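# Paint the reference drawing onto the pad with a water brush

## Task

Using the water brush and the paints, reproduce the reference image called 'drawing' on the paper pad. The image covers the entire sheet, and its top edge matches the pad's long edge farthest from the robot. The narrow scrap strip next to the pad is not judged. Tipping over the water cup fails the task.

## Robot and tools

ROBOT. Two arms, left_arm and right_arm, each ending in a five-fingered hand: a right hand on right_arm and its mirror image, a left hand, on left_arm. Base positions in the scene frame: left_arm (+0.023, +0.493, 0) m, right_arm (-0.016, -0.523, 0) m, both turned only slightly about z.

FRAMES. Scene frame: origin at table-top height halfway between the nominal bases, +z up, +x out over the table, left_arm on the +y side. Printed hand positions, orientations and velocities use this frame and may be off by a few cm. Each arm is steered by its hand point, which sits 0.05 m in front of the palm and 0.15 m out from the wrist face. Its +z runs along the straight fingers, +y out of the palm; +x runs across the palm away from the thumb on the right hand, toward the thumb on the left hand. Straight fingertips lie 0.06 to 0.07 m beyond the point along +z. A bracket on the little-finger side of the wrist sticks out and can strike things; with the palm down the wrist can sit up to about 0.11 m below the point.

THE 28-NUMBER ROW. Every motion command is a row of 28 numbers, each in [-1, 1], always covering both arms: left_arm dx, dy, dz, rx, ry, rz; left hand little, ring, middle, index, thumb_bend, thumb_turn, force_limit, speed; then the same fourteen for right_arm. The six pose numbers are offsets, not poses: they count from that arm's current Hand target and run along that Hand target's own axes. 1.0 equals 0.6 m for dx, dy, dz and 180 degrees for rx, ry, rz, which together form one rotation vector. Six zeros re-command the present Hand target. Finger and thumb numbers are absolute targets: -1 open or straight, +1 closed; thumb_turn -1 beside the palm, +1 in front of it. force_limit maps -1..+1 to about 0..10 N at the fingertip (0..15 N for the thumb motors); speed rises from near zero at -1 to full at +0.48 and above. There is no 'no change' value for a hand: repeat the last eight numbers you sent it (or, if none yet, its hand_measured plus hand_force_limit and hand_speed). A thick handle down to about 0.025 m can be held; close slowly (speed about -0.94 or lower) for a gentle grip.

TOOLS.
- execute_actions(actions, cameras): actions is a list of up to 15 actions; each action is up to 15 rows, one per 1/30 s step, all offsets measured from the Hand target at that action's start; a short action holds its last row. Each action is 0.5 s. Images come only with an empty list or when cameras are named.
- move(target, speed, blend, stop_force, zero, blocking, cameras): straight-line path for each hand toward target, one 28-number row or a list of up to 15 rows, all offsets from the same starting Hand targets. speed in m/s (0.002 to 3.6, default 0.25; turning up to twice that in rad/s), one value or one per target. blend in m rounds corners in a list. stop_force in N (3 to 120) ends an arm's path when its wrist sensor feels that much push against its motion; useful for lowering the brush onto paper slowly. Omit it when lifting off something. zero resets the force baseline first (default true). blocking=false returns after 0.5 s while the move continues (not allowed with stop_force). Paths last at least 0.5 s and at most 10 s.
- wait(seconds 0..10): hold commands and let time pass.
- stop(): brake a running move.
- zoom_image(camera, region [x0,y0,x1,y1]): enlarge part of the latest image from cam_high, cam_above, cam_sheet, cam_left_wrist or cam_right_wrist (region at most 504x504).
- show_instructions(): shows the reference images, including drawing.
- zero_wrist_force(arm): tares that arm's wrist sensor.
- finished_scene(scene=1): ends the scene for good.

RESULTS. Each result gives per arm: end_effector_position (m), end_effector_quat_wxyz, velocities, Hand target (your last commanded pose after clipping; the base for the next offset), joint positions and torques, Wrist force and Wrist torque in the hand's own axes (plus the largest reading since the last one shown), and hand_measured, hand_stopped_by (moving, target, force, stalled, fault) and hand_load_n, six values each in motor order. A falling hand_load_n means a lost grip. move adds a 'move:' line: done, off_target, moving, held or fault, plus limits such as paced or held. The hand often stops short of its Hand target; send the missing distance as a further offset. Orientation commands are clipped to 32 degrees from the measured orientation per step.

HAZARDS. Never tip the water cup or let anything leave the table. A net outside force near 150 N, or wrist torque reaching 24.3 N m (130 N m for the larger joints), halts that arm for 10 s. Arms are stiff: aiming even slightly into a firm surface can fault, so approach the paper slowly with stop_force and hover rather than press. Arm-to-arm collisions can end the scene; the clearance check does not stop finger contact. Avoid paths passing near an arm's own base. Stretched or straining arms heat motors; at 85 °C the arm brakes for 30 to 60 s.

Each tool is called as a command line: name --argument value for each argument, lists and objects as JSON in quotes; but a table of rows of numbers goes row by row, as --pt "numbers of a row", without its own name.

Reference images:

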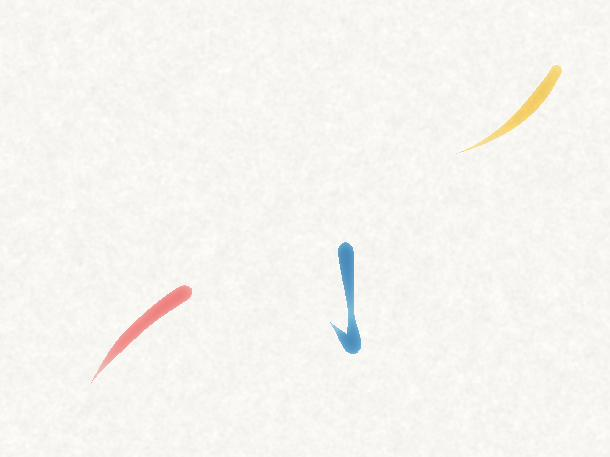

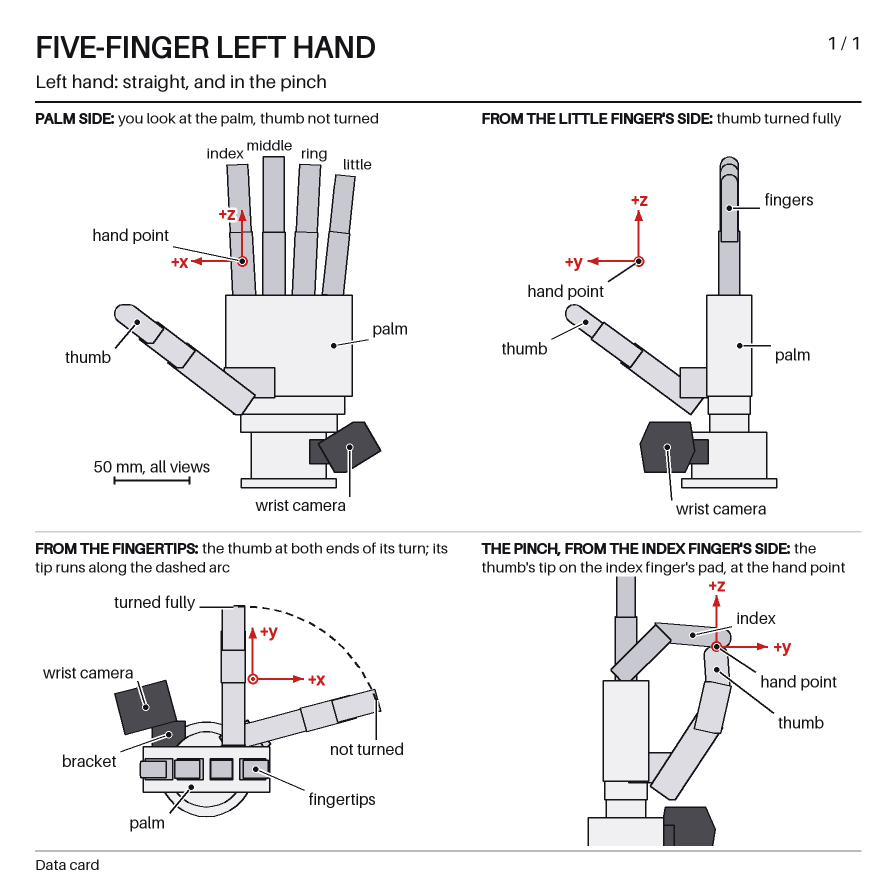

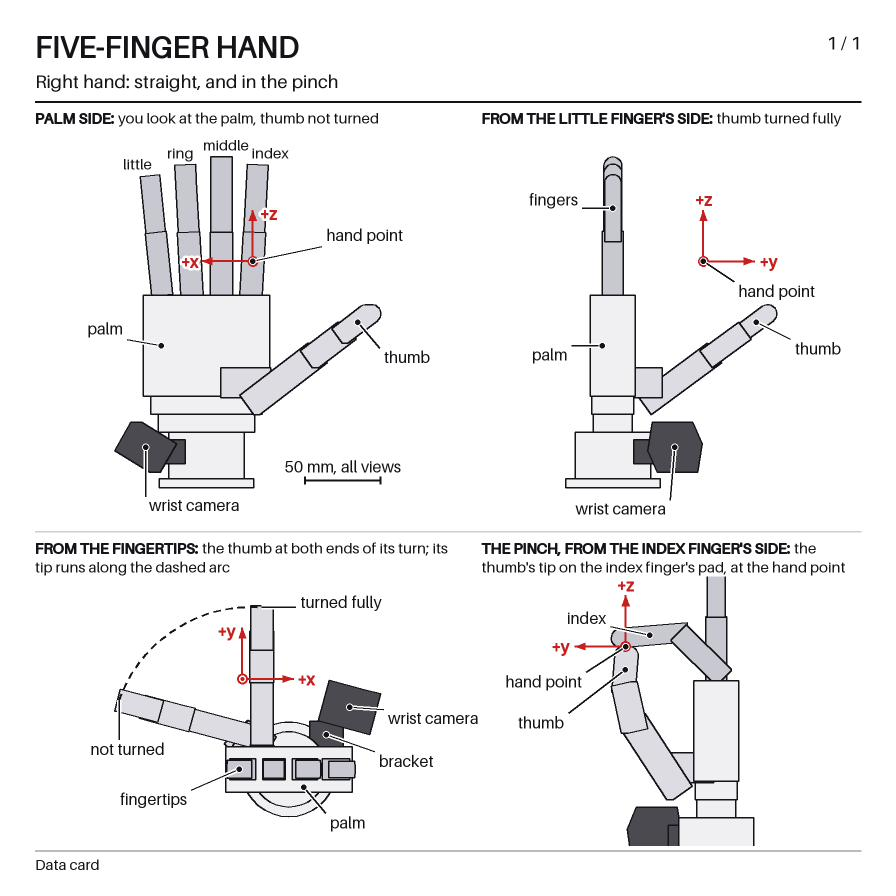

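## Session

execute_actions --actions '[]'

Scene clock: 0.00 s.
left_arm: end_effector_position=(+0.5492, +0.7726, +0.3108) hand_measured=(-1.000, -1.000, -1.000, -1.000, -1.000, -1.000) hand_load_n=(+0.0, +0.0, +0.0, +0.0, +0.0, +0.0) hand_stopped_by=(target, target, target, target, target, target) hand_force_limit=0.00 hand_speed=-0.80 end_effector_quat_wxyz=(-0.168, +0.900, -0.397, +0.069) | right_arm: end_effector_position=(+0.5696, -0.3310, +0.1374) hand_measured=(-1.000, -1.000, -1.000, -1.000, -1.000, -1.000) hand_load_n=(-0.5, +0.0, +0.0, +0.0, +0.0, +0.0) hand_stopped_by=(target, target, target, target, target, target) hand_force_limit=0.00 hand_speed=-0.80 end_effector_quat_wxyz=(+0.232, +0.232, +0.944, +0.031)
Joint positions: left_arm=[3.919 -2.213 -0.673 1.681 -1.571 3.166] | right_arm=[0.047 -1.16 1.609 0.656 1.652 -1.034]
Joint velocities: within noise
Joint torques (N m): no reading
Motor temperatures (°C): left_arm=[32 32 34 37 44 34] | right_arm=[37 33 39 40 41 36]
Wrist force (N): no reading
Wrist torque (N m): no reading
Wrist force, peak (N): no reading
Hand target: left_arm +0.5492, +0.7726, +0.3108; -0.168, +0.900, -0.397, +0.069 | right_arm +0.5696, -0.3310, +0.1374; +0.232, +0.232, +0.944, +0.031

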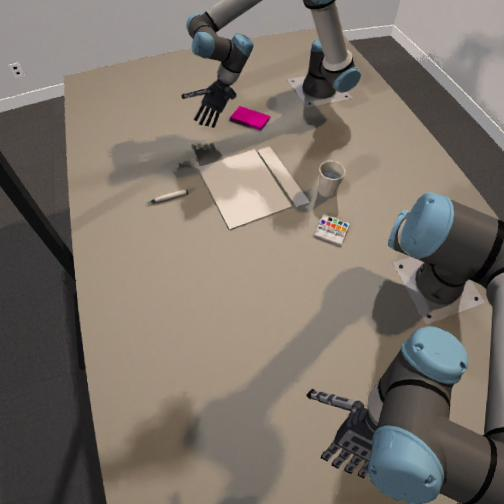

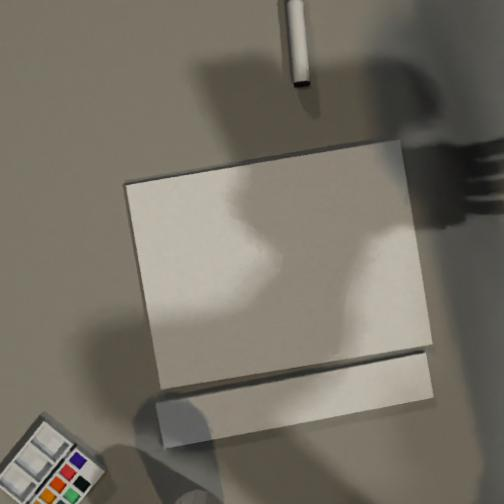

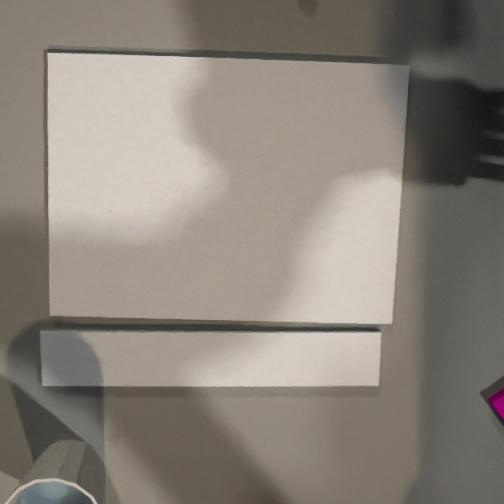

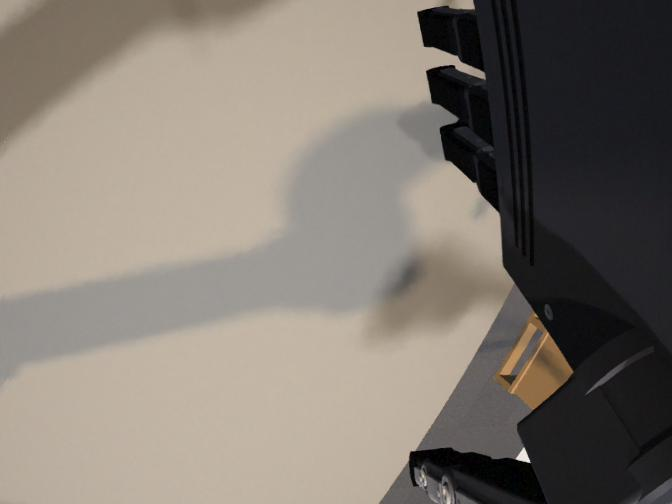

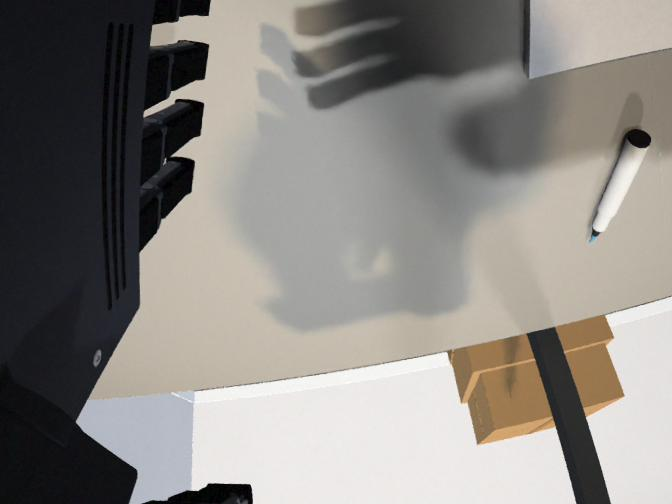

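zoom_image --camera "cam_high" --region '[140, 70, 380, 270]'

zoom_image --camera "cam_above" --region '[0, 380, 250, 504]'

zoom_image --camera "cam_above" --region '[230, 0, 370, 130]'

zoom_image --camera "cam_right_wrist" --region '[540, 100, 672, 270]'

zoom_image --camera "cam_sheet" --region '[0, 0, 504, 504]'

Scaled by 2.100 from the camera's 504x504 image, which has a finer 720x720 frame.

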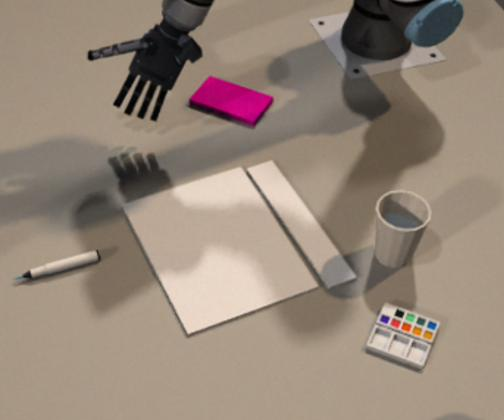

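Scaled by 2.016 from the camera's 504x504 image, which has a finer 720x720 frame.

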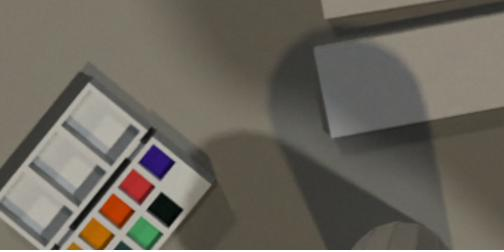

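Scaled by 3.600 from the camera's 504x504 image, which has a finer 720x720 frame.

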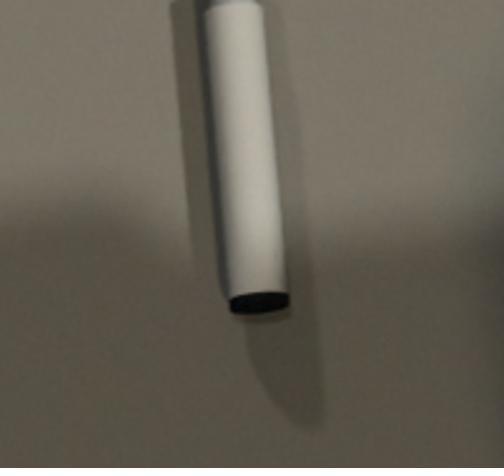

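Scaled by 2.965 from the camera's 672x504 image, which has a finer 960x720 frame.

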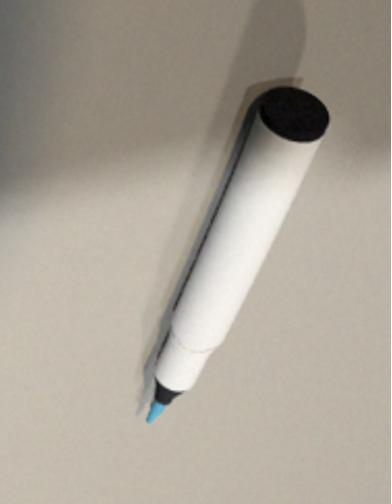

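Scaled by 1.000.

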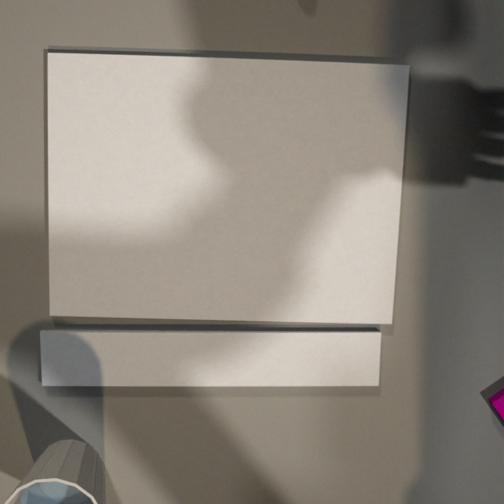

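move --target '[0,0,0,0,0,0,-1,-1,-1,-1,-1,-1,0,-0.8,0.196,0.440,0.024,0,0,0,1,1,1,-1,1,-1,0,0]' --cameras '["all"]'

Scene clock: 121.97 s.
left_arm: end_effector_position=(+0.5492, +0.7726, +0.3108) hand_measured=(-1.000, -1.000, -1.000, -1.000, -1.000, -1.000) hand_load_n=(+0.0, +0.0, +0.0, +0.0, +0.0, +0.0) hand_stopped_by=(target, target, target, target, target, target) hand_force_limit=0.00 hand_speed=-0.80 end_effector_quat_wxyz=(-0.168, +0.900, -0.397, +0.069) | right_arm: end_effector_position=(+0.5956, -0.0434, +0.1189) hand_measured=(+1.000, +1.000, +1.000, -1.000, +0.882, -1.000) hand_load_n=(+0.0, +0.0, -0.5, +0.0, +13.0, +0.0) hand_stopped_by=(target, target, target, target, force, target) hand_force_limit=0.00 hand_speed=0.00 end_effector_quat_wxyz=(+0.232, +0.232, +0.944, +0.032)
Joint positions: left_arm=[3.919 -2.213 -0.673 1.681 -1.571 3.166] | right_arm=[0.552 -0.678 0.868 1.005 1.862 -0.566]
Joint torques (N m): left_arm=[-0.33 45.19 17.47 -1.76 0.25 0.13] | right_arm=[8.74 -43.9 -29.49 3.27 1.76 2.05]
Wrist force (N): left_arm=[0.0 0.0 0.1] | right_arm=[-0.2 -0.1 0.1]
Wrist torque (N m): left_arm=[-0.01 0.01 0.00] | right_arm=[-0.03 0.02 -0.10]
Wrist force, peak (N): left_arm=[0.5 0.2 0.3] | right_arm=[-0.6 -1.5 0.0]
Hand target: left_arm +0.5492, +0.7726, +0.3108; -0.168, +0.900, -0.397, +0.069 | right_arm +0.5957, -0.0434, +0.1189; +0.232, +0.232, +0.944, +0.031
Off the commanded pose: left_arm 0.000 m, 0 deg | right_arm 0.000 m, 0 deg.
move: done

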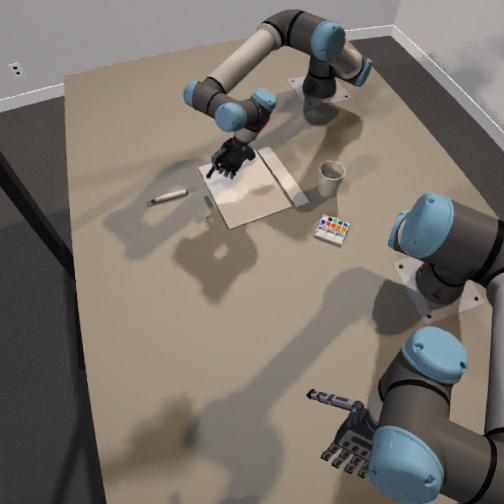

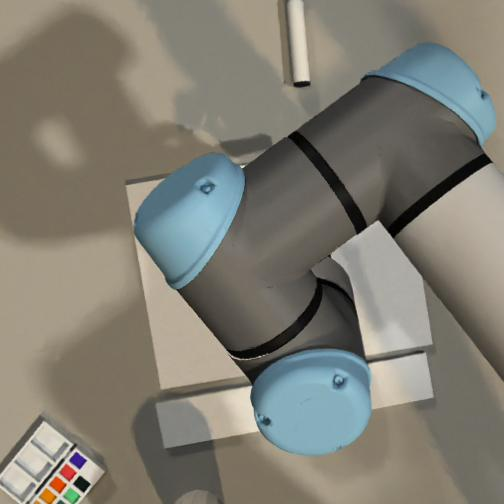

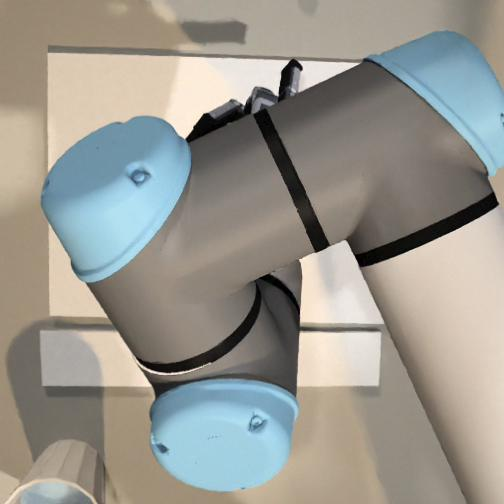

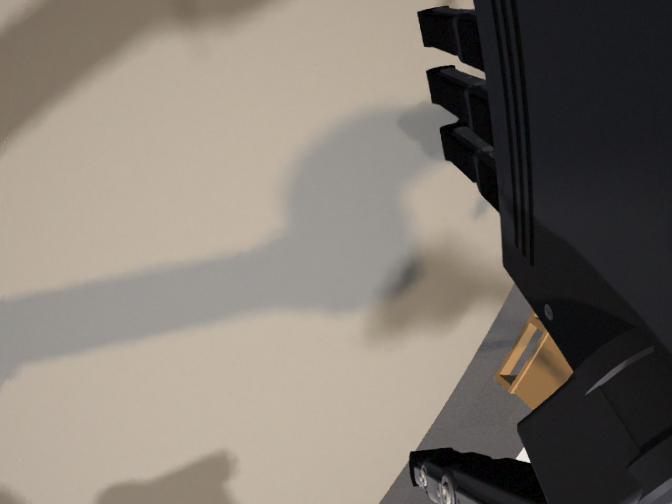

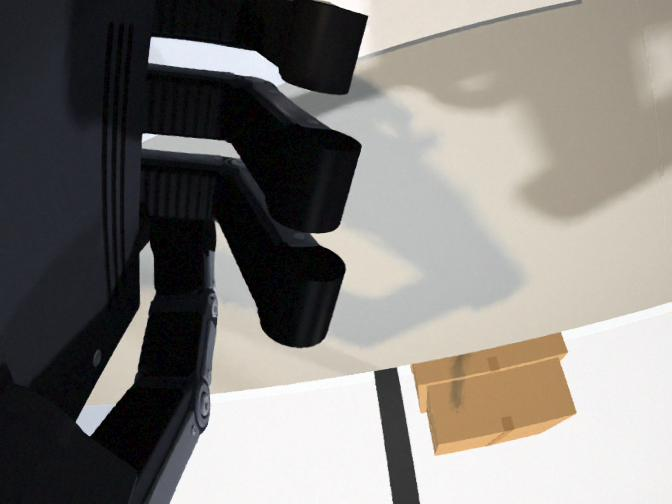

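move --target '[0,0,0,0,0,0,-1,-1,-1,-1,-1,-1,0,-0.8,-0.0773,0.0439,0.0824,0,0,0,1,1,1,-1,0.8,-1,0,0]' --cameras '[]'

move --target '[0,0,0,0,0,0,-1,-1,-1,-1,-1,-1,0,-0.8,0.0353,-0.01383,0.0742,0,0,0,1,1,1,-1,0.8,-1,0,0]' --cameras '["cam_high","cam_above","cam_sheet"]' --speed 0.01 --stop_force 3

Scene clock: 138.17 s.
left_arm: end_effector_position=(+0.5492, +0.7726, +0.3108) hand_measured=(-1.000, -1.000, -1.000, -1.000, -1.000, -1.000) hand_load_n=(+0.0, +0.0, +0.0, +0.0, +0.0, +0.0) hand_stopped_by=(target, target, target, target, target, target) hand_force_limit=0.00 hand_speed=-0.80 end_effector_quat_wxyz=(-0.168, +0.900, -0.397, +0.069) | right_arm: end_effector_position=(+0.6656, -0.0434, +0.0989) hand_measured=(+1.000, +1.000, +1.000, -1.000, +0.800, -1.000) hand_load_n=(+0.0, +0.0, +0.0, +0.0, +0.0, +0.0) hand_stopped_by=(target, target, target, target, target, target) hand_force_limit=0.00 hand_speed=0.00 end_effector_quat_wxyz=(+0.232, +0.232, +0.944, +0.032)
Joint positions: left_arm=[3.919 -2.213 -0.673 1.681 -1.571 3.166] | right_arm=[0.496 -0.484 0.544 1.119 1.841 -0.62]
Joint torques (N m): left_arm=[-0.95 45.96 18.71 -1.75 0.44 0.18] | right_arm=[-9.08 -48.86 -31.03 3.34 1.62 1.8]
Wrist force (N): left_arm=[0.0 0.0 0.1] | right_arm=[-0.1 -0.1 0.1]
Wrist torque (N m): left_arm=[0.00 0.01 -0.01] | right_arm=[-0.01 -0.01 -0.02]
Wrist force, peak (N): left_arm=[0.6 -0.1 -0.2] | right_arm=[-0.5 -0.2 0.8]
Hand target: left_arm +0.5492, +0.7726, +0.3108; -0.168, +0.900, -0.397, +0.069 | right_arm +0.6656, -0.0433, +0.0989; +0.232, +0.232, +0.944, +0.031
Off the commanded pose: left_arm 0.000 m, 0 deg | right_arm 0.000 m, 0 deg.
move: done
No camera images: "cameras" was empty.

Scene clock: 142.40 s.
left_arm: end_effector_position=(+0.5492, +0.7726, +0.3108) hand_measured=(-1.000, -1.000, -1.000, -1.000, -1.000, -1.000) hand_load_n=(+0.0, +0.0, +0.0, +0.0, +0.0, +0.0) hand_stopped_by=(target, target, target, target, target, target) hand_force_limit=0.00 hand_speed=-0.80 end_effector_quat_wxyz=(-0.168, +0.900, -0.397, +0.069) | right_arm: end_effector_position=(+0.6656, -0.0433, +0.0705) hand_measured=(+1.000, +1.000, +1.000, -1.000, +0.800, -1.000) hand_load_n=(+0.5, +0.0, +0.0, -0.5, +0.0, +0.0) hand_stopped_by=(target, target, target, target, target, target) hand_force_limit=0.00 hand_speed=0.00 end_effector_quat_wxyz=(+0.232, +0.232, +0.944, +0.031)
Joint positions: left_arm=[3.919 -2.213 -0.673 1.681 -1.571 3.166] | right_arm=[0.496 -0.473 0.594 1.058 1.841 -0.62]
Joint torques (N m): left_arm=[0.17 46.73 18.95 -1.9 0.5 0.05] | right_arm=[6.85 -72.55 -29.18 3.48 -0.32 1.95]
Wrist force (N): left_arm=[0.4 -0.1 0.0] | right_arm=[-0.6 0.3 -2.7]
Wrist torque (N m): left_arm=[-0.02 -0.06 0.03] | right_arm=[0.16 -0.06 -0.07]
Wrist force, peak (N): left_arm=[0.5 -0.4 0.3] | right_arm=[-1.6 0.4 -5.4]
Hand target: left_arm +0.5492, +0.7726, +0.3108; -0.168, +0.900, -0.397, +0.069 | right_arm +0.6656, -0.0433, +0.0705; +0.232, +0.232, +0.944, +0.031 (not the last commanded pose)
Off the commanded pose: left_arm 0.000 m, 0 deg | right_arm 0.022 m, 0 deg.
move: contact (right_arm)
Images, in order (width x height): cam_high 504x504, cam_above 504x504, cam_sheet 504x504.

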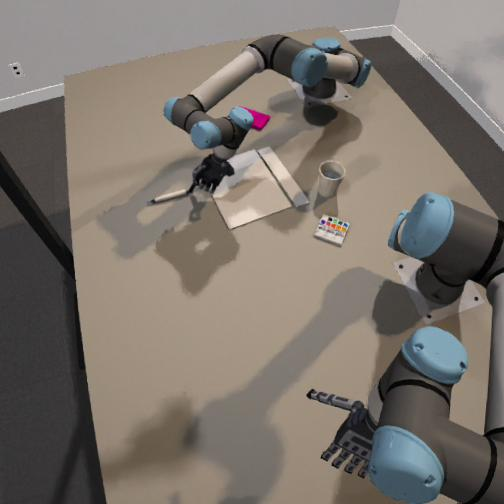

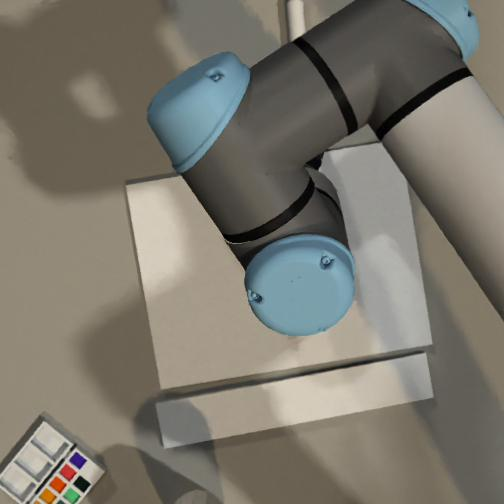

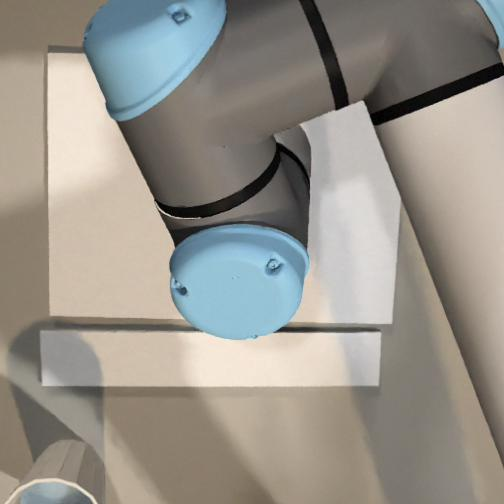

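zoom_image --camera "cam_high" --region '[130, 130, 260, 240]'

Scaled by 3.877 from the camera's 504x504 image, which has a finer 720x720 frame.

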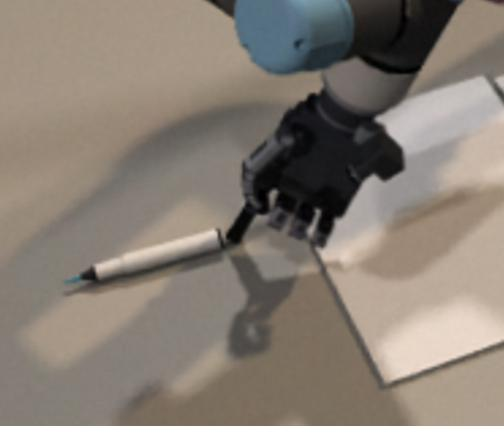

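move --pt "0 0 0 0 0 0 -1 -1 -1 -1 -1 -1 0 -0.8 -0.0353 0.01383 -0.0742 0 0 0 1 1 1 -1 0.8 -1 0 0" --pt "0 0 0 0 0 0 -1 -1 -1 -1 -1 -1 0 -0.8 0.1115 -0.2545 -0.194 0 0 0 1 1 1 -1 0.8 -1 0 0" --blend '[0.02,0]' --cameras '["cam_high","cam_above","cam_sheet"]'

Scene clock: 160.70 s.
left_arm: end_effector_position=(+0.5492, +0.7726, +0.3108) hand_measured=(-1.000, -1.000, -1.000, -1.000, -1.000, -1.000) hand_load_n=(+0.0, +0.0, +0.0, +0.0, +0.0, +0.0) hand_stopped_by=(target, target, target, target, target, target) hand_force_limit=0.00 hand_speed=-0.80 end_effector_quat_wxyz=(-0.168, +0.900, -0.397, +0.069) | right_arm: end_effector_position=(+0.4958, -0.1433, +0.1204) hand_measured=(+1.000, +1.000, +1.000, -1.000, +0.800, -1.000) hand_load_n=(+0.0, +0.0, +0.0, +0.0, +0.0, +0.0) hand_stopped_by=(target, target, target, target, target, target) hand_force_limit=0.00 hand_speed=0.00 end_effector_quat_wxyz=(+0.232, +0.232, +0.944, +0.031)
Joint positions: left_arm=[3.919 -2.213 -0.673 1.681 -1.571 3.166] | right_arm=[0.492 -1.036 1.484 0.73 1.84 -0.624]
Joint torques (N m): left_arm=[-0.32 46.88 18.81 -1.8 0.32 0] | right_arm=[-9.25 -53.95 -6.21 0.14 -1.03 -1.81]
Wrist force (N): left_arm=[0.3 0.0 0.0] | right_arm=[-0.1 0.0 -0.1]
Wrist torque (N m): left_arm=[-0.01 -0.04 0.02] | right_arm=[0.01 0.00 0.03]
Wrist force, peak (N): left_arm=[0.4 -0.5 0.1] | right_arm=[-0.7 0.1 -3.1]
Hand target: left_arm +0.5492, +0.7726, +0.3108; -0.168, +0.900, -0.397, +0.069 | right_arm +0.4957, -0.1433, +0.1204; +0.232, +0.232, +0.944, +0.031
Off the commanded pose: left_arm 0.000 m, 0 deg | right_arm 0.000 m, 0 deg.
move: done
Images, in order (width x height): cam_high 504x504, cam_above 504x504, cam_sheet 504x504.

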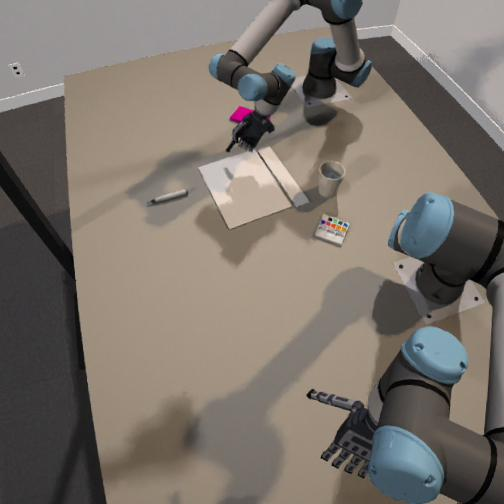

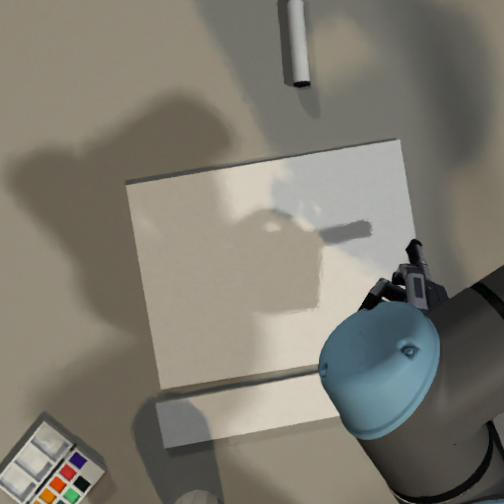

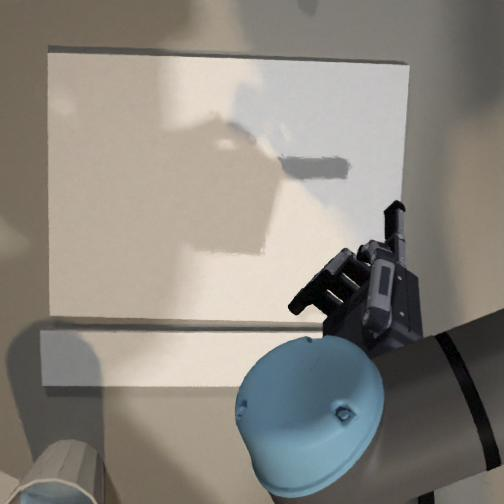

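move --target '[0,0,0,0,0,0,-1,-1,-1,-1,-1,-1,0,-0.8,0.0423,-0.0166,0.0890,0,0,0,1,1,1,-1,0.8,-1,0,0]' --cameras '["cam_high","cam_above","cam_sheet"]' --speed 0.015 --stop_force 3

Scene clock: 168.43 s.
left_arm: end_effector_position=(+0.5492, +0.7726, +0.3108) hand_measured=(-1.000, -1.000, -1.000, -1.000, -1.000, -1.000) hand_load_n=(+0.0, +0.0, +0.0, +0.0, +0.0, +0.0) hand_stopped_by=(target, target, target, target, target, target) hand_force_limit=0.00 hand_speed=-0.80 end_effector_quat_wxyz=(-0.168, +0.900, -0.397, +0.069) | right_arm: end_effector_position=(+0.4957, -0.1433, +0.0754) hand_measured=(+1.000, +1.000, +1.000, -1.000, +0.800, -1.000) hand_load_n=(+0.0, +0.0, +0.0, +0.0, +0.0, +0.0) hand_stopped_by=(target, target, target, target, target, target) hand_force_limit=0.00 hand_speed=0.00 end_effector_quat_wxyz=(+0.232, +0.232, +0.944, +0.031)
Joint positions: left_arm=[3.919 -2.213 -0.673 1.681 -1.571 3.166] | right_arm=[0.492 -0.986 1.531 0.633 1.84 -0.624]
Joint torques (N m): left_arm=[0.05 47.78 18.33 -1.86 0.46 -0.05] | right_arm=[6.42 -54.6 -26.59 3.5 0.01 1.31]
Wrist force (N): left_arm=[0.1 0.0 0.1] | right_arm=[-1.0 0.2 -3.1]
Wrist torque (N m): left_arm=[-0.01 0.00 0.01] | right_arm=[0.18 -0.09 -0.03]
Wrist force, peak (N): left_arm=[0.5 0.0 0.2] | right_arm=[-2.6 0.5 -8.0]
Hand target: left_arm +0.5492, +0.7726, +0.3108; -0.168, +0.900, -0.397, +0.069 | right_arm +0.4957, -0.1433, +0.0754; +0.232, +0.232, +0.944, +0.031 (not the last commanded pose)
Off the commanded pose: left_arm 0.000 m, 0 deg | right_arm 0.015 m, 0 deg.
move: contact (right_arm)
Images, in order (width x height): cam_high 504x504, cam_above 504x504, cam_sheet 504x504.

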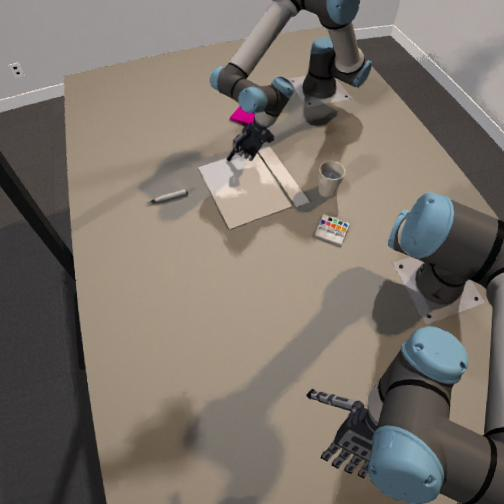

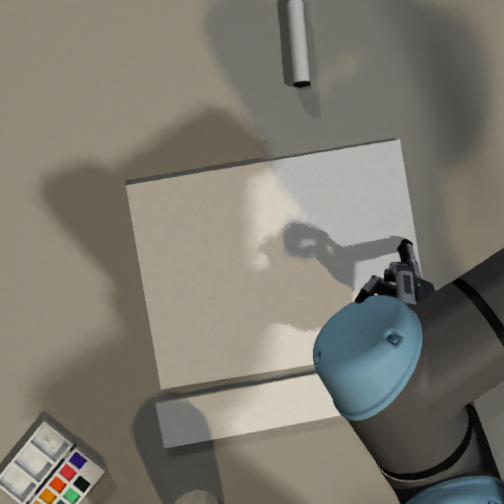

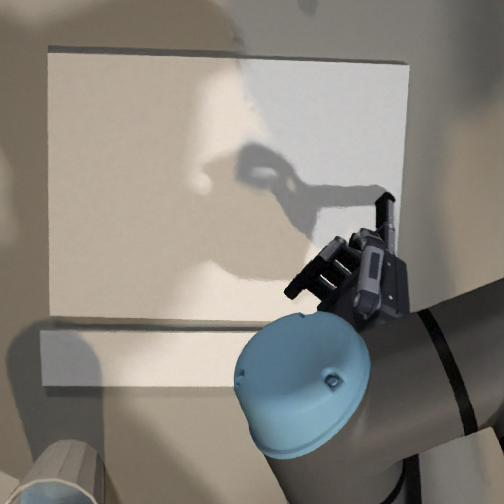

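zoom_image --camera "cam_sheet" --region '[340, 150, 440, 250]'

zoom_image --camera "cam_above" --region '[360, 200, 460, 300]'

zoom_image --camera "cam_high" --region '[180, 110, 280, 210]'

Scaled by 5.040 from the camera's 504x504 image, which has a finer 720x720 frame.

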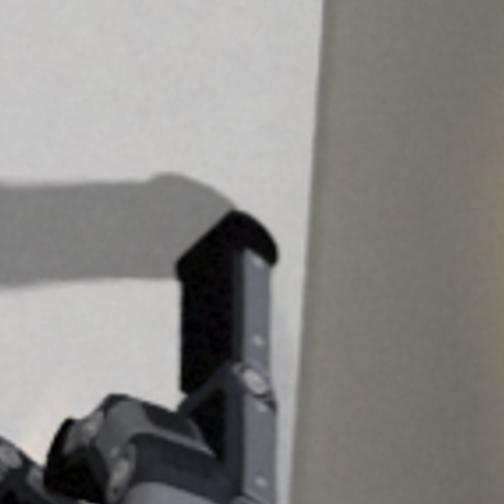

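Scaled by 5.040 from the camera's 504x504 image, which has a finer 720x720 frame.

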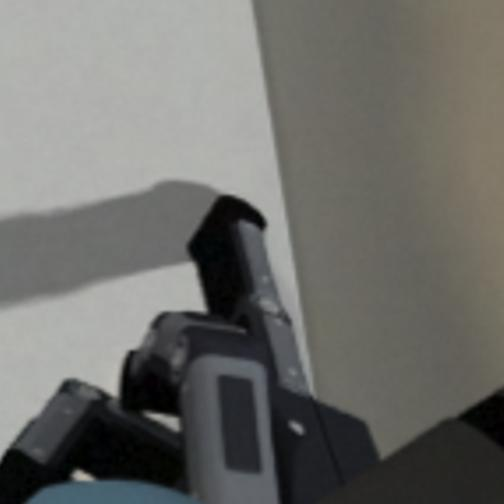

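Scaled by 5.040 from the camera's 504x504 image, which has a finer 720x720 frame.

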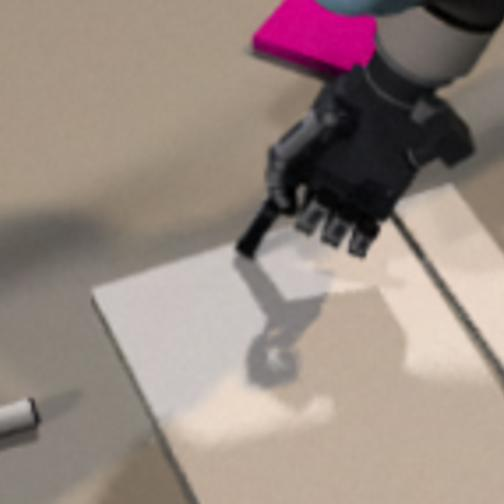

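move --pt "0 0 0 0 0 0 -1 -1 -1 -1 -1 -1 0 -0.8 -0.0282 0.0111 -0.0593 0 0 0 1 1 1 -1 0.8 -1 0 0" --pt "0 0 0 0 0 0 -1 -1 -1 -1 -1 -1 0 -0.8 0.0911 0.4184 -0.04 0 0 0 1 1 1 -1 0.8 -1 0 0" --blend '[0.02,0]' --cameras '[]'

move --target '[0,0,0,0,0,0,-1,-1,-1,-1,-1,-1,0,-0.8,0.0353,-0.01383,0.0742,0,0,0,1,1,1,-1,0.8,-1,0,0]' --cameras '["cam_high","cam_above","cam_sheet"]' --speed 0.015 --stop_force 3

Scene clock: 193.00 s.
left_arm: end_effector_position=(+0.5492, +0.7726, +0.3108) hand_measured=(-1.000, -1.000, -1.000, -1.000, -1.000, -1.000) hand_load_n=(+0.0, +0.0, +0.0, +0.0, +0.0, +0.0) hand_stopped_by=(target, target, target, target, target, target) hand_force_limit=0.00 hand_speed=-0.80 end_effector_quat_wxyz=(-0.168, +0.900, -0.397, +0.069) | right_arm: end_effector_position=(+0.5477, +0.1052, +0.1153) hand_measured=(+1.000, +1.000, +1.000, -1.000, +0.800, -1.000) hand_load_n=(+0.0, +0.5, +0.0, +0.0, +0.0, +0.0) hand_stopped_by=(target, target, target, target, target, target) hand_force_limit=0.00 hand_speed=0.00 end_effector_quat_wxyz=(+0.238, +0.227, +0.943, +0.046)
Joint positions: left_arm=[3.919 -2.213 -0.673 1.681 -1.571 3.166] | right_arm=[0.767 -0.242 0.035 1.436 1.928 -0.367]
Joint torques (N m): left_arm=[0.56 48.52 19.7 -1.92 0.63 -0.03] | right_arm=[-9.21 -52.16 -31.03 3.52 -0.75 -1.93]
Wrist force (N): left_arm=[0.1 0.1 0.0] | right_arm=[0.0 0.0 -0.1]
Wrist torque (N m): left_arm=[0.00 0.01 0.00] | right_arm=[0.00 -0.03 0.05]
Wrist force, peak (N): left_arm=[0.6 -0.2 -0.1] | right_arm=[-1.0 0.2 -3.4]
Hand target: left_arm +0.5492, +0.7726, +0.3108; -0.168, +0.900, -0.397, +0.069 | right_arm +0.5484, +0.1061, +0.1156; +0.232, +0.232, +0.944, +0.031
Off the commanded pose: left_arm 0.000 m, 0 deg | right_arm 0.001 m, 2 deg.
elbow stopped short (right arm): the move would have taken joint 3 (elbow) straighter than the controller allows.
move: done
No camera images: "cameras" was empty.

Scene clock: 196.67 s.
left_arm: end_effector_position=(+0.5492, +0.7726, +0.3108) hand_measured=(-1.000, -1.000, -1.000, -1.000, -1.000, -1.000) hand_load_n=(+0.0, +0.0, +0.0, +0.0, +0.0, +0.0) hand_stopped_by=(target, target, target, target, target, target) hand_force_limit=0.00 hand_speed=-0.80 end_effector_quat_wxyz=(-0.168, +0.900, -0.397, +0.069) | right_arm: end_effector_position=(+0.5482, +0.1059, +0.0767) hand_measured=(+1.000, +1.000, +1.000, -1.000, +0.800, -1.000) hand_load_n=(+0.0, +0.0, +0.0, -0.5, +0.0, +0.0) hand_stopped_by=(target, target, target, target, target, target) hand_force_limit=0.00 hand_speed=0.00 end_effector_quat_wxyz=(+0.233, +0.231, +0.944, +0.035)
Joint positions: left_arm=[3.919 -2.213 -0.673 1.681 -1.571 3.166] | right_arm=[0.77 -0.203 0.054 1.405 1.934 -0.353]
Joint torques (N m): left_arm=[0.08 48.43 19.45 -1.99 0.61 -0.03] | right_arm=[-5.55 -76.25 -6.09 0.31 -1.04 -1.81]
Wrist force (N): left_arm=[0.1 0.0 0.0] | right_arm=[-0.8 0.6 -2.6]
Wrist torque (N m): left_arm=[0.00 0.00 0.00] | right_arm=[0.17 -0.09 -0.10]
Wrist force, peak (N): left_arm=[0.2 -0.5 0.3] | right_arm=[-2.1 0.8 -6.5]
Hand target: left_arm +0.5492, +0.7726, +0.3108; -0.168, +0.900, -0.397, +0.069 | right_arm +0.5482, +0.1059, +0.0767; +0.233, +0.231, +0.944, +0.035 (not the last commanded pose)
Off the commanded pose: left_arm 0.000 m, 0 deg | right_arm 0.011 m, 0 deg.
move: contact (right_arm)
Images, in order (width x height): cam_high 504x504, cam_above 504x504, cam_sheet 504x504.

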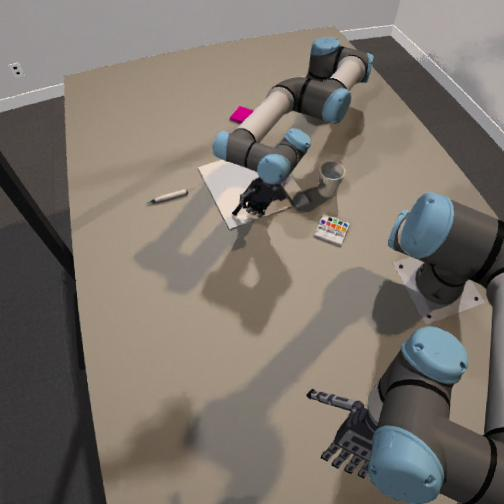

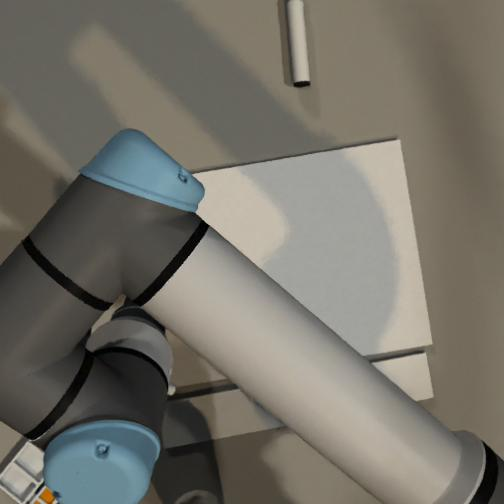

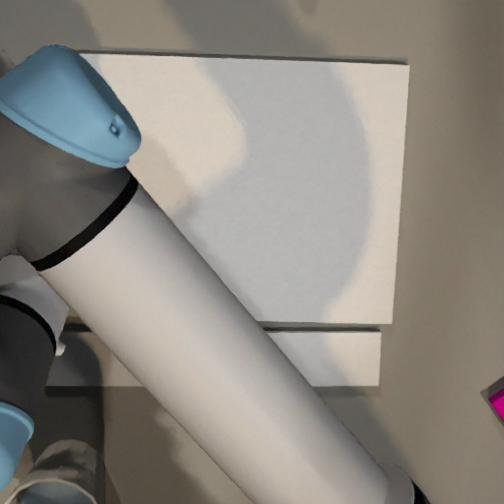

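zoom_image --camera "cam_high" --region '[190, 140, 330, 280]'

Scaled by 3.600 from the camera's 504x504 image, which has a finer 720x720 frame.

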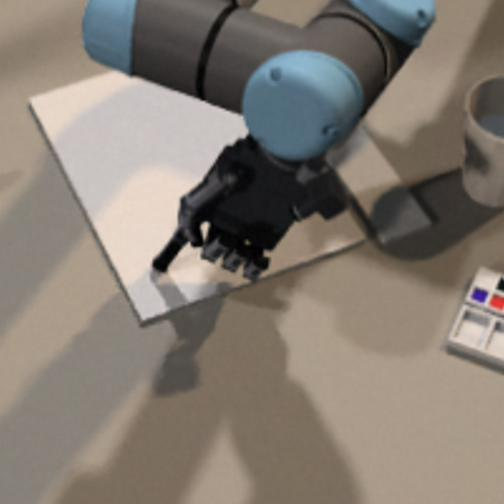

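move --pt "0 0 0 0 0 0 -1 -1 -1 -1 -1 -1 0 -0.8 -0.0453 -0.0217 -0.132 0 0 0 1 1 1 -1 0.8 -1 0 0" --pt "0 0 0 0 0 0 -1 -1 -1 -1 -1 -1 0 -0.8 -0.1845 -0.313 -0.3884 0 0 0 1 1 1 -1 0.8 -1 0 0" --blend '[0.03,0]' --cameras '[]' --speed 0.3

Scene clock: 451.27 s.
left_arm: end_effector_position=(+0.5492, +0.7726, +0.3108) hand_measured=(-1.000, -1.000, -1.000, -1.000, -1.000, -1.000) hand_load_n=(+0.0, +0.0, +0.0, +0.0, +0.0, +0.0) hand_stopped_by=(target, target, target, target, target, target) hand_force_limit=0.00 hand_speed=-0.80 end_effector_quat_wxyz=(-0.168, +0.900, -0.397, +0.069) | right_arm: end_effector_position=(+0.4499, -0.1017, +0.2982) hand_measured=(+1.000, +1.000, +1.000, -1.000, +0.800, -1.000) hand_load_n=(+0.0, +0.0, +0.0, +0.0, +0.0, +0.0) hand_stopped_by=(target, target, target, target, target, target) hand_force_limit=0.00 hand_speed=0.00 end_effector_quat_wxyz=(+0.233, +0.231, +0.944, +0.035)
Joint positions: left_arm=[3.919 -2.213 -0.673 1.681 -1.571 3.166] | right_arm=[0.616 -1.137 1.176 1.166 1.883 -0.507]
Joint torques (N m): left_arm=[-0.06 48.81 19.25 -1.83 0.62 -0.29] | right_arm=[-8.43 -52.64 -7.77 0.16 -0.9 -2]
Wrist force (N): left_arm=[0.1 0.0 0.1] | right_arm=[-0.1 -0.1 0.3]
Wrist torque (N m): left_arm=[-0.01 0.00 0.00] | right_arm=[-0.01 0.01 0.03]
Wrist force, peak (N): left_arm=[0.6 0.1 0.0] | right_arm=[-1.0 0.6 -2.8]
Hand target: left_arm +0.5492, +0.7726, +0.3108; -0.168, +0.900, -0.397, +0.069 | right_arm +0.4499, -0.1017, +0.2982; +0.233, +0.231, +0.944, +0.035
Off the commanded pose: left_arm 0.000 m, 0 deg | right_arm 0.000 m, 0 deg.
move: done
No camera images: "cameras" was empty.

move --target '[0,0,0,0,0,0,-1,-1,-1,-1,-1,-1,0,-0.8,-0.094,-0.0485,-0.1177,0.335,0.446,0.719,-1,-1,-0.3,-0.3,-0.35,1,0,0]' --cameras '["all"]' --speed 0.4

Scene clock: 460.73 s.
left_arm: end_effector_position=(+0.5492, +0.7726, +0.3108) hand_measured=(-1.000, -1.000, -1.000, -1.000, -1.000, -1.000) hand_load_n=(+0.0, +0.5, +0.0, +0.0, +0.0, +0.0) hand_stopped_by=(target, target, target, target, target, target) hand_force_limit=0.00 hand_speed=-0.80 end_effector_quat_wxyz=(-0.168, +0.900, -0.397, +0.069) | right_arm: end_effector_position=(+0.4497, -0.1502, +0.3799) hand_measured=(-1.000, -1.000, -0.300, -0.300, -0.350, +1.000) hand_load_n=(+0.0, -0.5, +0.0, +0.0, +0.0, +0.0) hand_stopped_by=(target, target, target, target, target, target) hand_force_limit=0.00 hand_speed=0.00 end_effector_quat_wxyz=(-0.537, +0.839, +0.078, -0.045)
Joint positions: left_arm=[3.919 -2.213 -0.673 1.681 -1.571 3.166] | right_arm=[0.06 -0.94 0.901 1.8 0.442 1.351]
Joint torques (N m): left_arm=[0.45 48.99 19.67 -1.86 0.84 -0.1] | right_arm=[-9.06 -60.5 -8.1 0.85 -2.91 1.95]
Wrist force (N): left_arm=[0.2 -0.1 0.2] | right_arm=[1.1 0.0 1.3]
Wrist torque (N m): left_arm=[-0.03 -0.01 0.01] | right_arm=[0.31 -0.21 -0.22]
Wrist force, peak (N): left_arm=[0.4 0.5 0.4] | right_arm=[1.6 -0.2 1.4]
Hand target: left_arm +0.5492, +0.7726, +0.3108; -0.168, +0.900, -0.397, +0.069 | right_arm +0.4497, -0.1502, +0.3799; -0.537, +0.839, +0.078, -0.045
Off the commanded pose: left_arm 0.000 m, 0 deg | right_arm 0.000 m, 0 deg.
move: done

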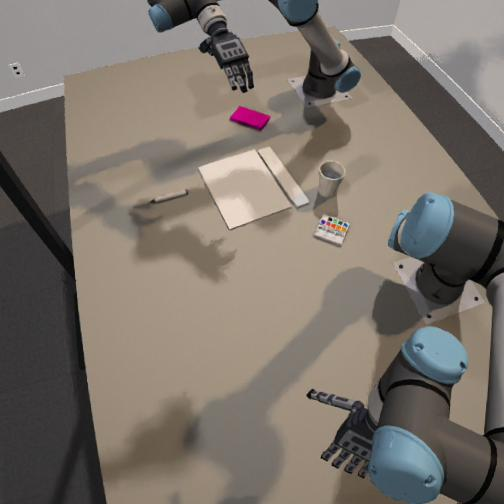

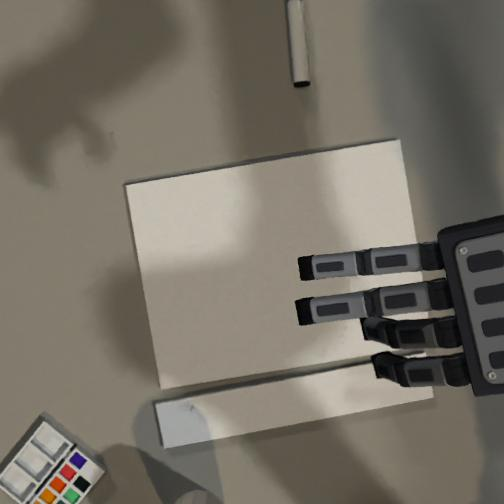

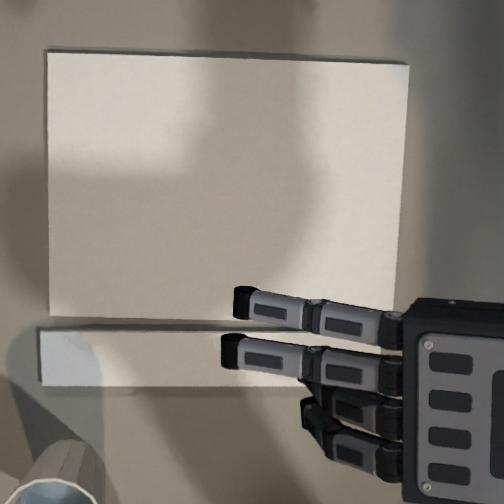

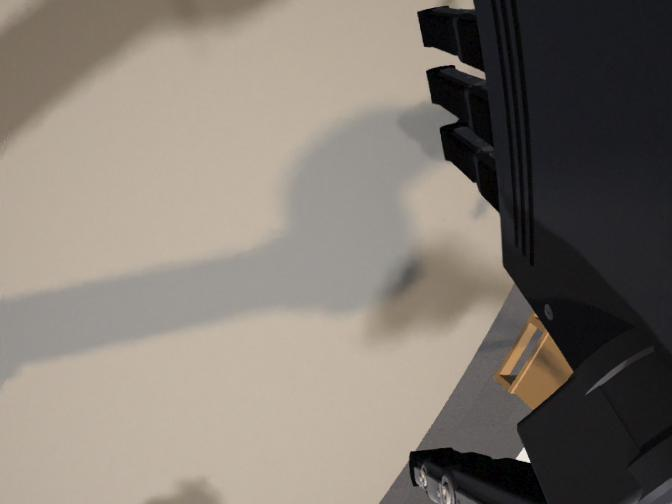

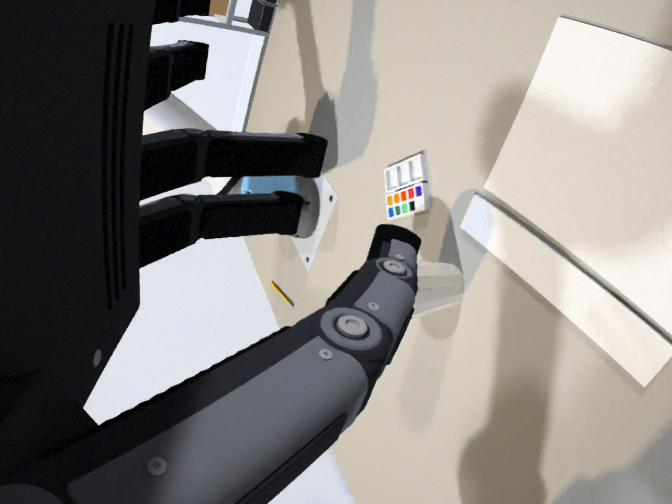

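zoom_image --camera "cam_right_wrist" --region '[360, 130, 480, 250]'

Scaled by 4.200 from the camera's 672x504 image, which has a finer 960x720 frame.

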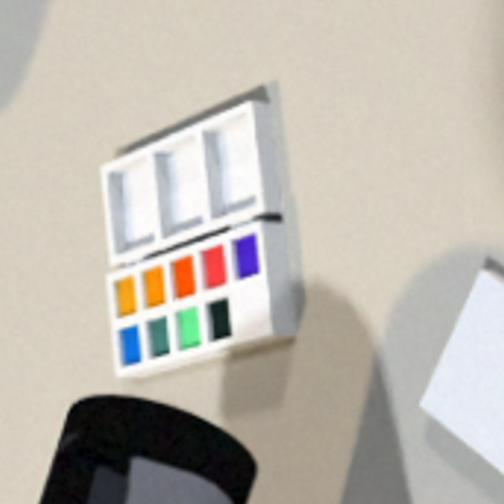

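move --pt "0 0 0 0 0 0 -1 -1 -1 -1 -1 -1 0 -0.8 0.0413 -0.1838 0.0067 0.1371 0.0309 0 -1 -1 -0.3 -0.3 -0.35 1 0 0" --pt "0 0 0 0 0 0 -1 -1 -1 -1 -1 -1 0 -0.8 0.0792 -0.3525 -0.0678 0.2742 0.0618 0 -1 -1 -0.3 -0.3 -0.35 1 0 0" --blend '[0.01,0]' --cameras '[]' --speed 0.2

Scene clock: 503.87 s.
left_arm: end_effector_position=(+0.5492, +0.7726, +0.3108) hand_measured=(-1.000, -1.000, -1.000, -1.000, -1.000, -1.000) hand_load_n=(+0.0, +0.0, +0.0, +0.0, +0.0, +0.0) hand_stopped_by=(target, target, target, target, target, target) hand_force_limit=0.00 hand_speed=-0.80 end_effector_quat_wxyz=(-0.168, +0.900, -0.397, +0.069) | right_arm: end_effector_position=(+0.4853, -0.0909, +0.5892) hand_measured=(-1.000, -1.000, -0.300, -0.300, -0.350, +1.000) hand_load_n=(+0.0, +0.0, +0.0, +0.0, +0.0, +0.0) hand_stopped_by=(target, target, target, target, target, target) hand_force_limit=0.00 hand_speed=0.00 end_effector_quat_wxyz=(+0.842, -0.539, -0.002, -0.006)
Joint positions: left_arm=[3.919 -2.213 -0.673 1.681 -1.571 3.166] | right_arm=[0.06 -0.941 0.905 1.801 -0.441 1.347]
Joint torques (N m): left_arm=[-0.38 49.78 19.84 -1.94 0.72 -0.03] | right_arm=[9.99 -34.78 -29.9 4.1 -2.8 -2.03]
Wrist force (N): left_arm=[0.4 0.0 -0.1] | right_arm=[1.0 0.9 2.8]
Wrist torque (N m): left_arm=[-0.01 -0.06 0.03] | right_arm=[0.58 -0.34 -0.06]
Wrist force, peak (N): left_arm=[0.5 0.3 -0.2] | right_arm=[1.2 0.8 3.0]
Hand target: left_arm +0.5492, +0.7726, +0.3108; -0.168, +0.900, -0.397, +0.069 | right_arm +0.4853, -0.0909, +0.5893; +0.842, -0.539, -0.002, -0.006
Off the commanded pose: left_arm 0.000 m, 0 deg | right_arm 0.000 m, 0 deg.
move: done
No camera images: "cameras" was empty.


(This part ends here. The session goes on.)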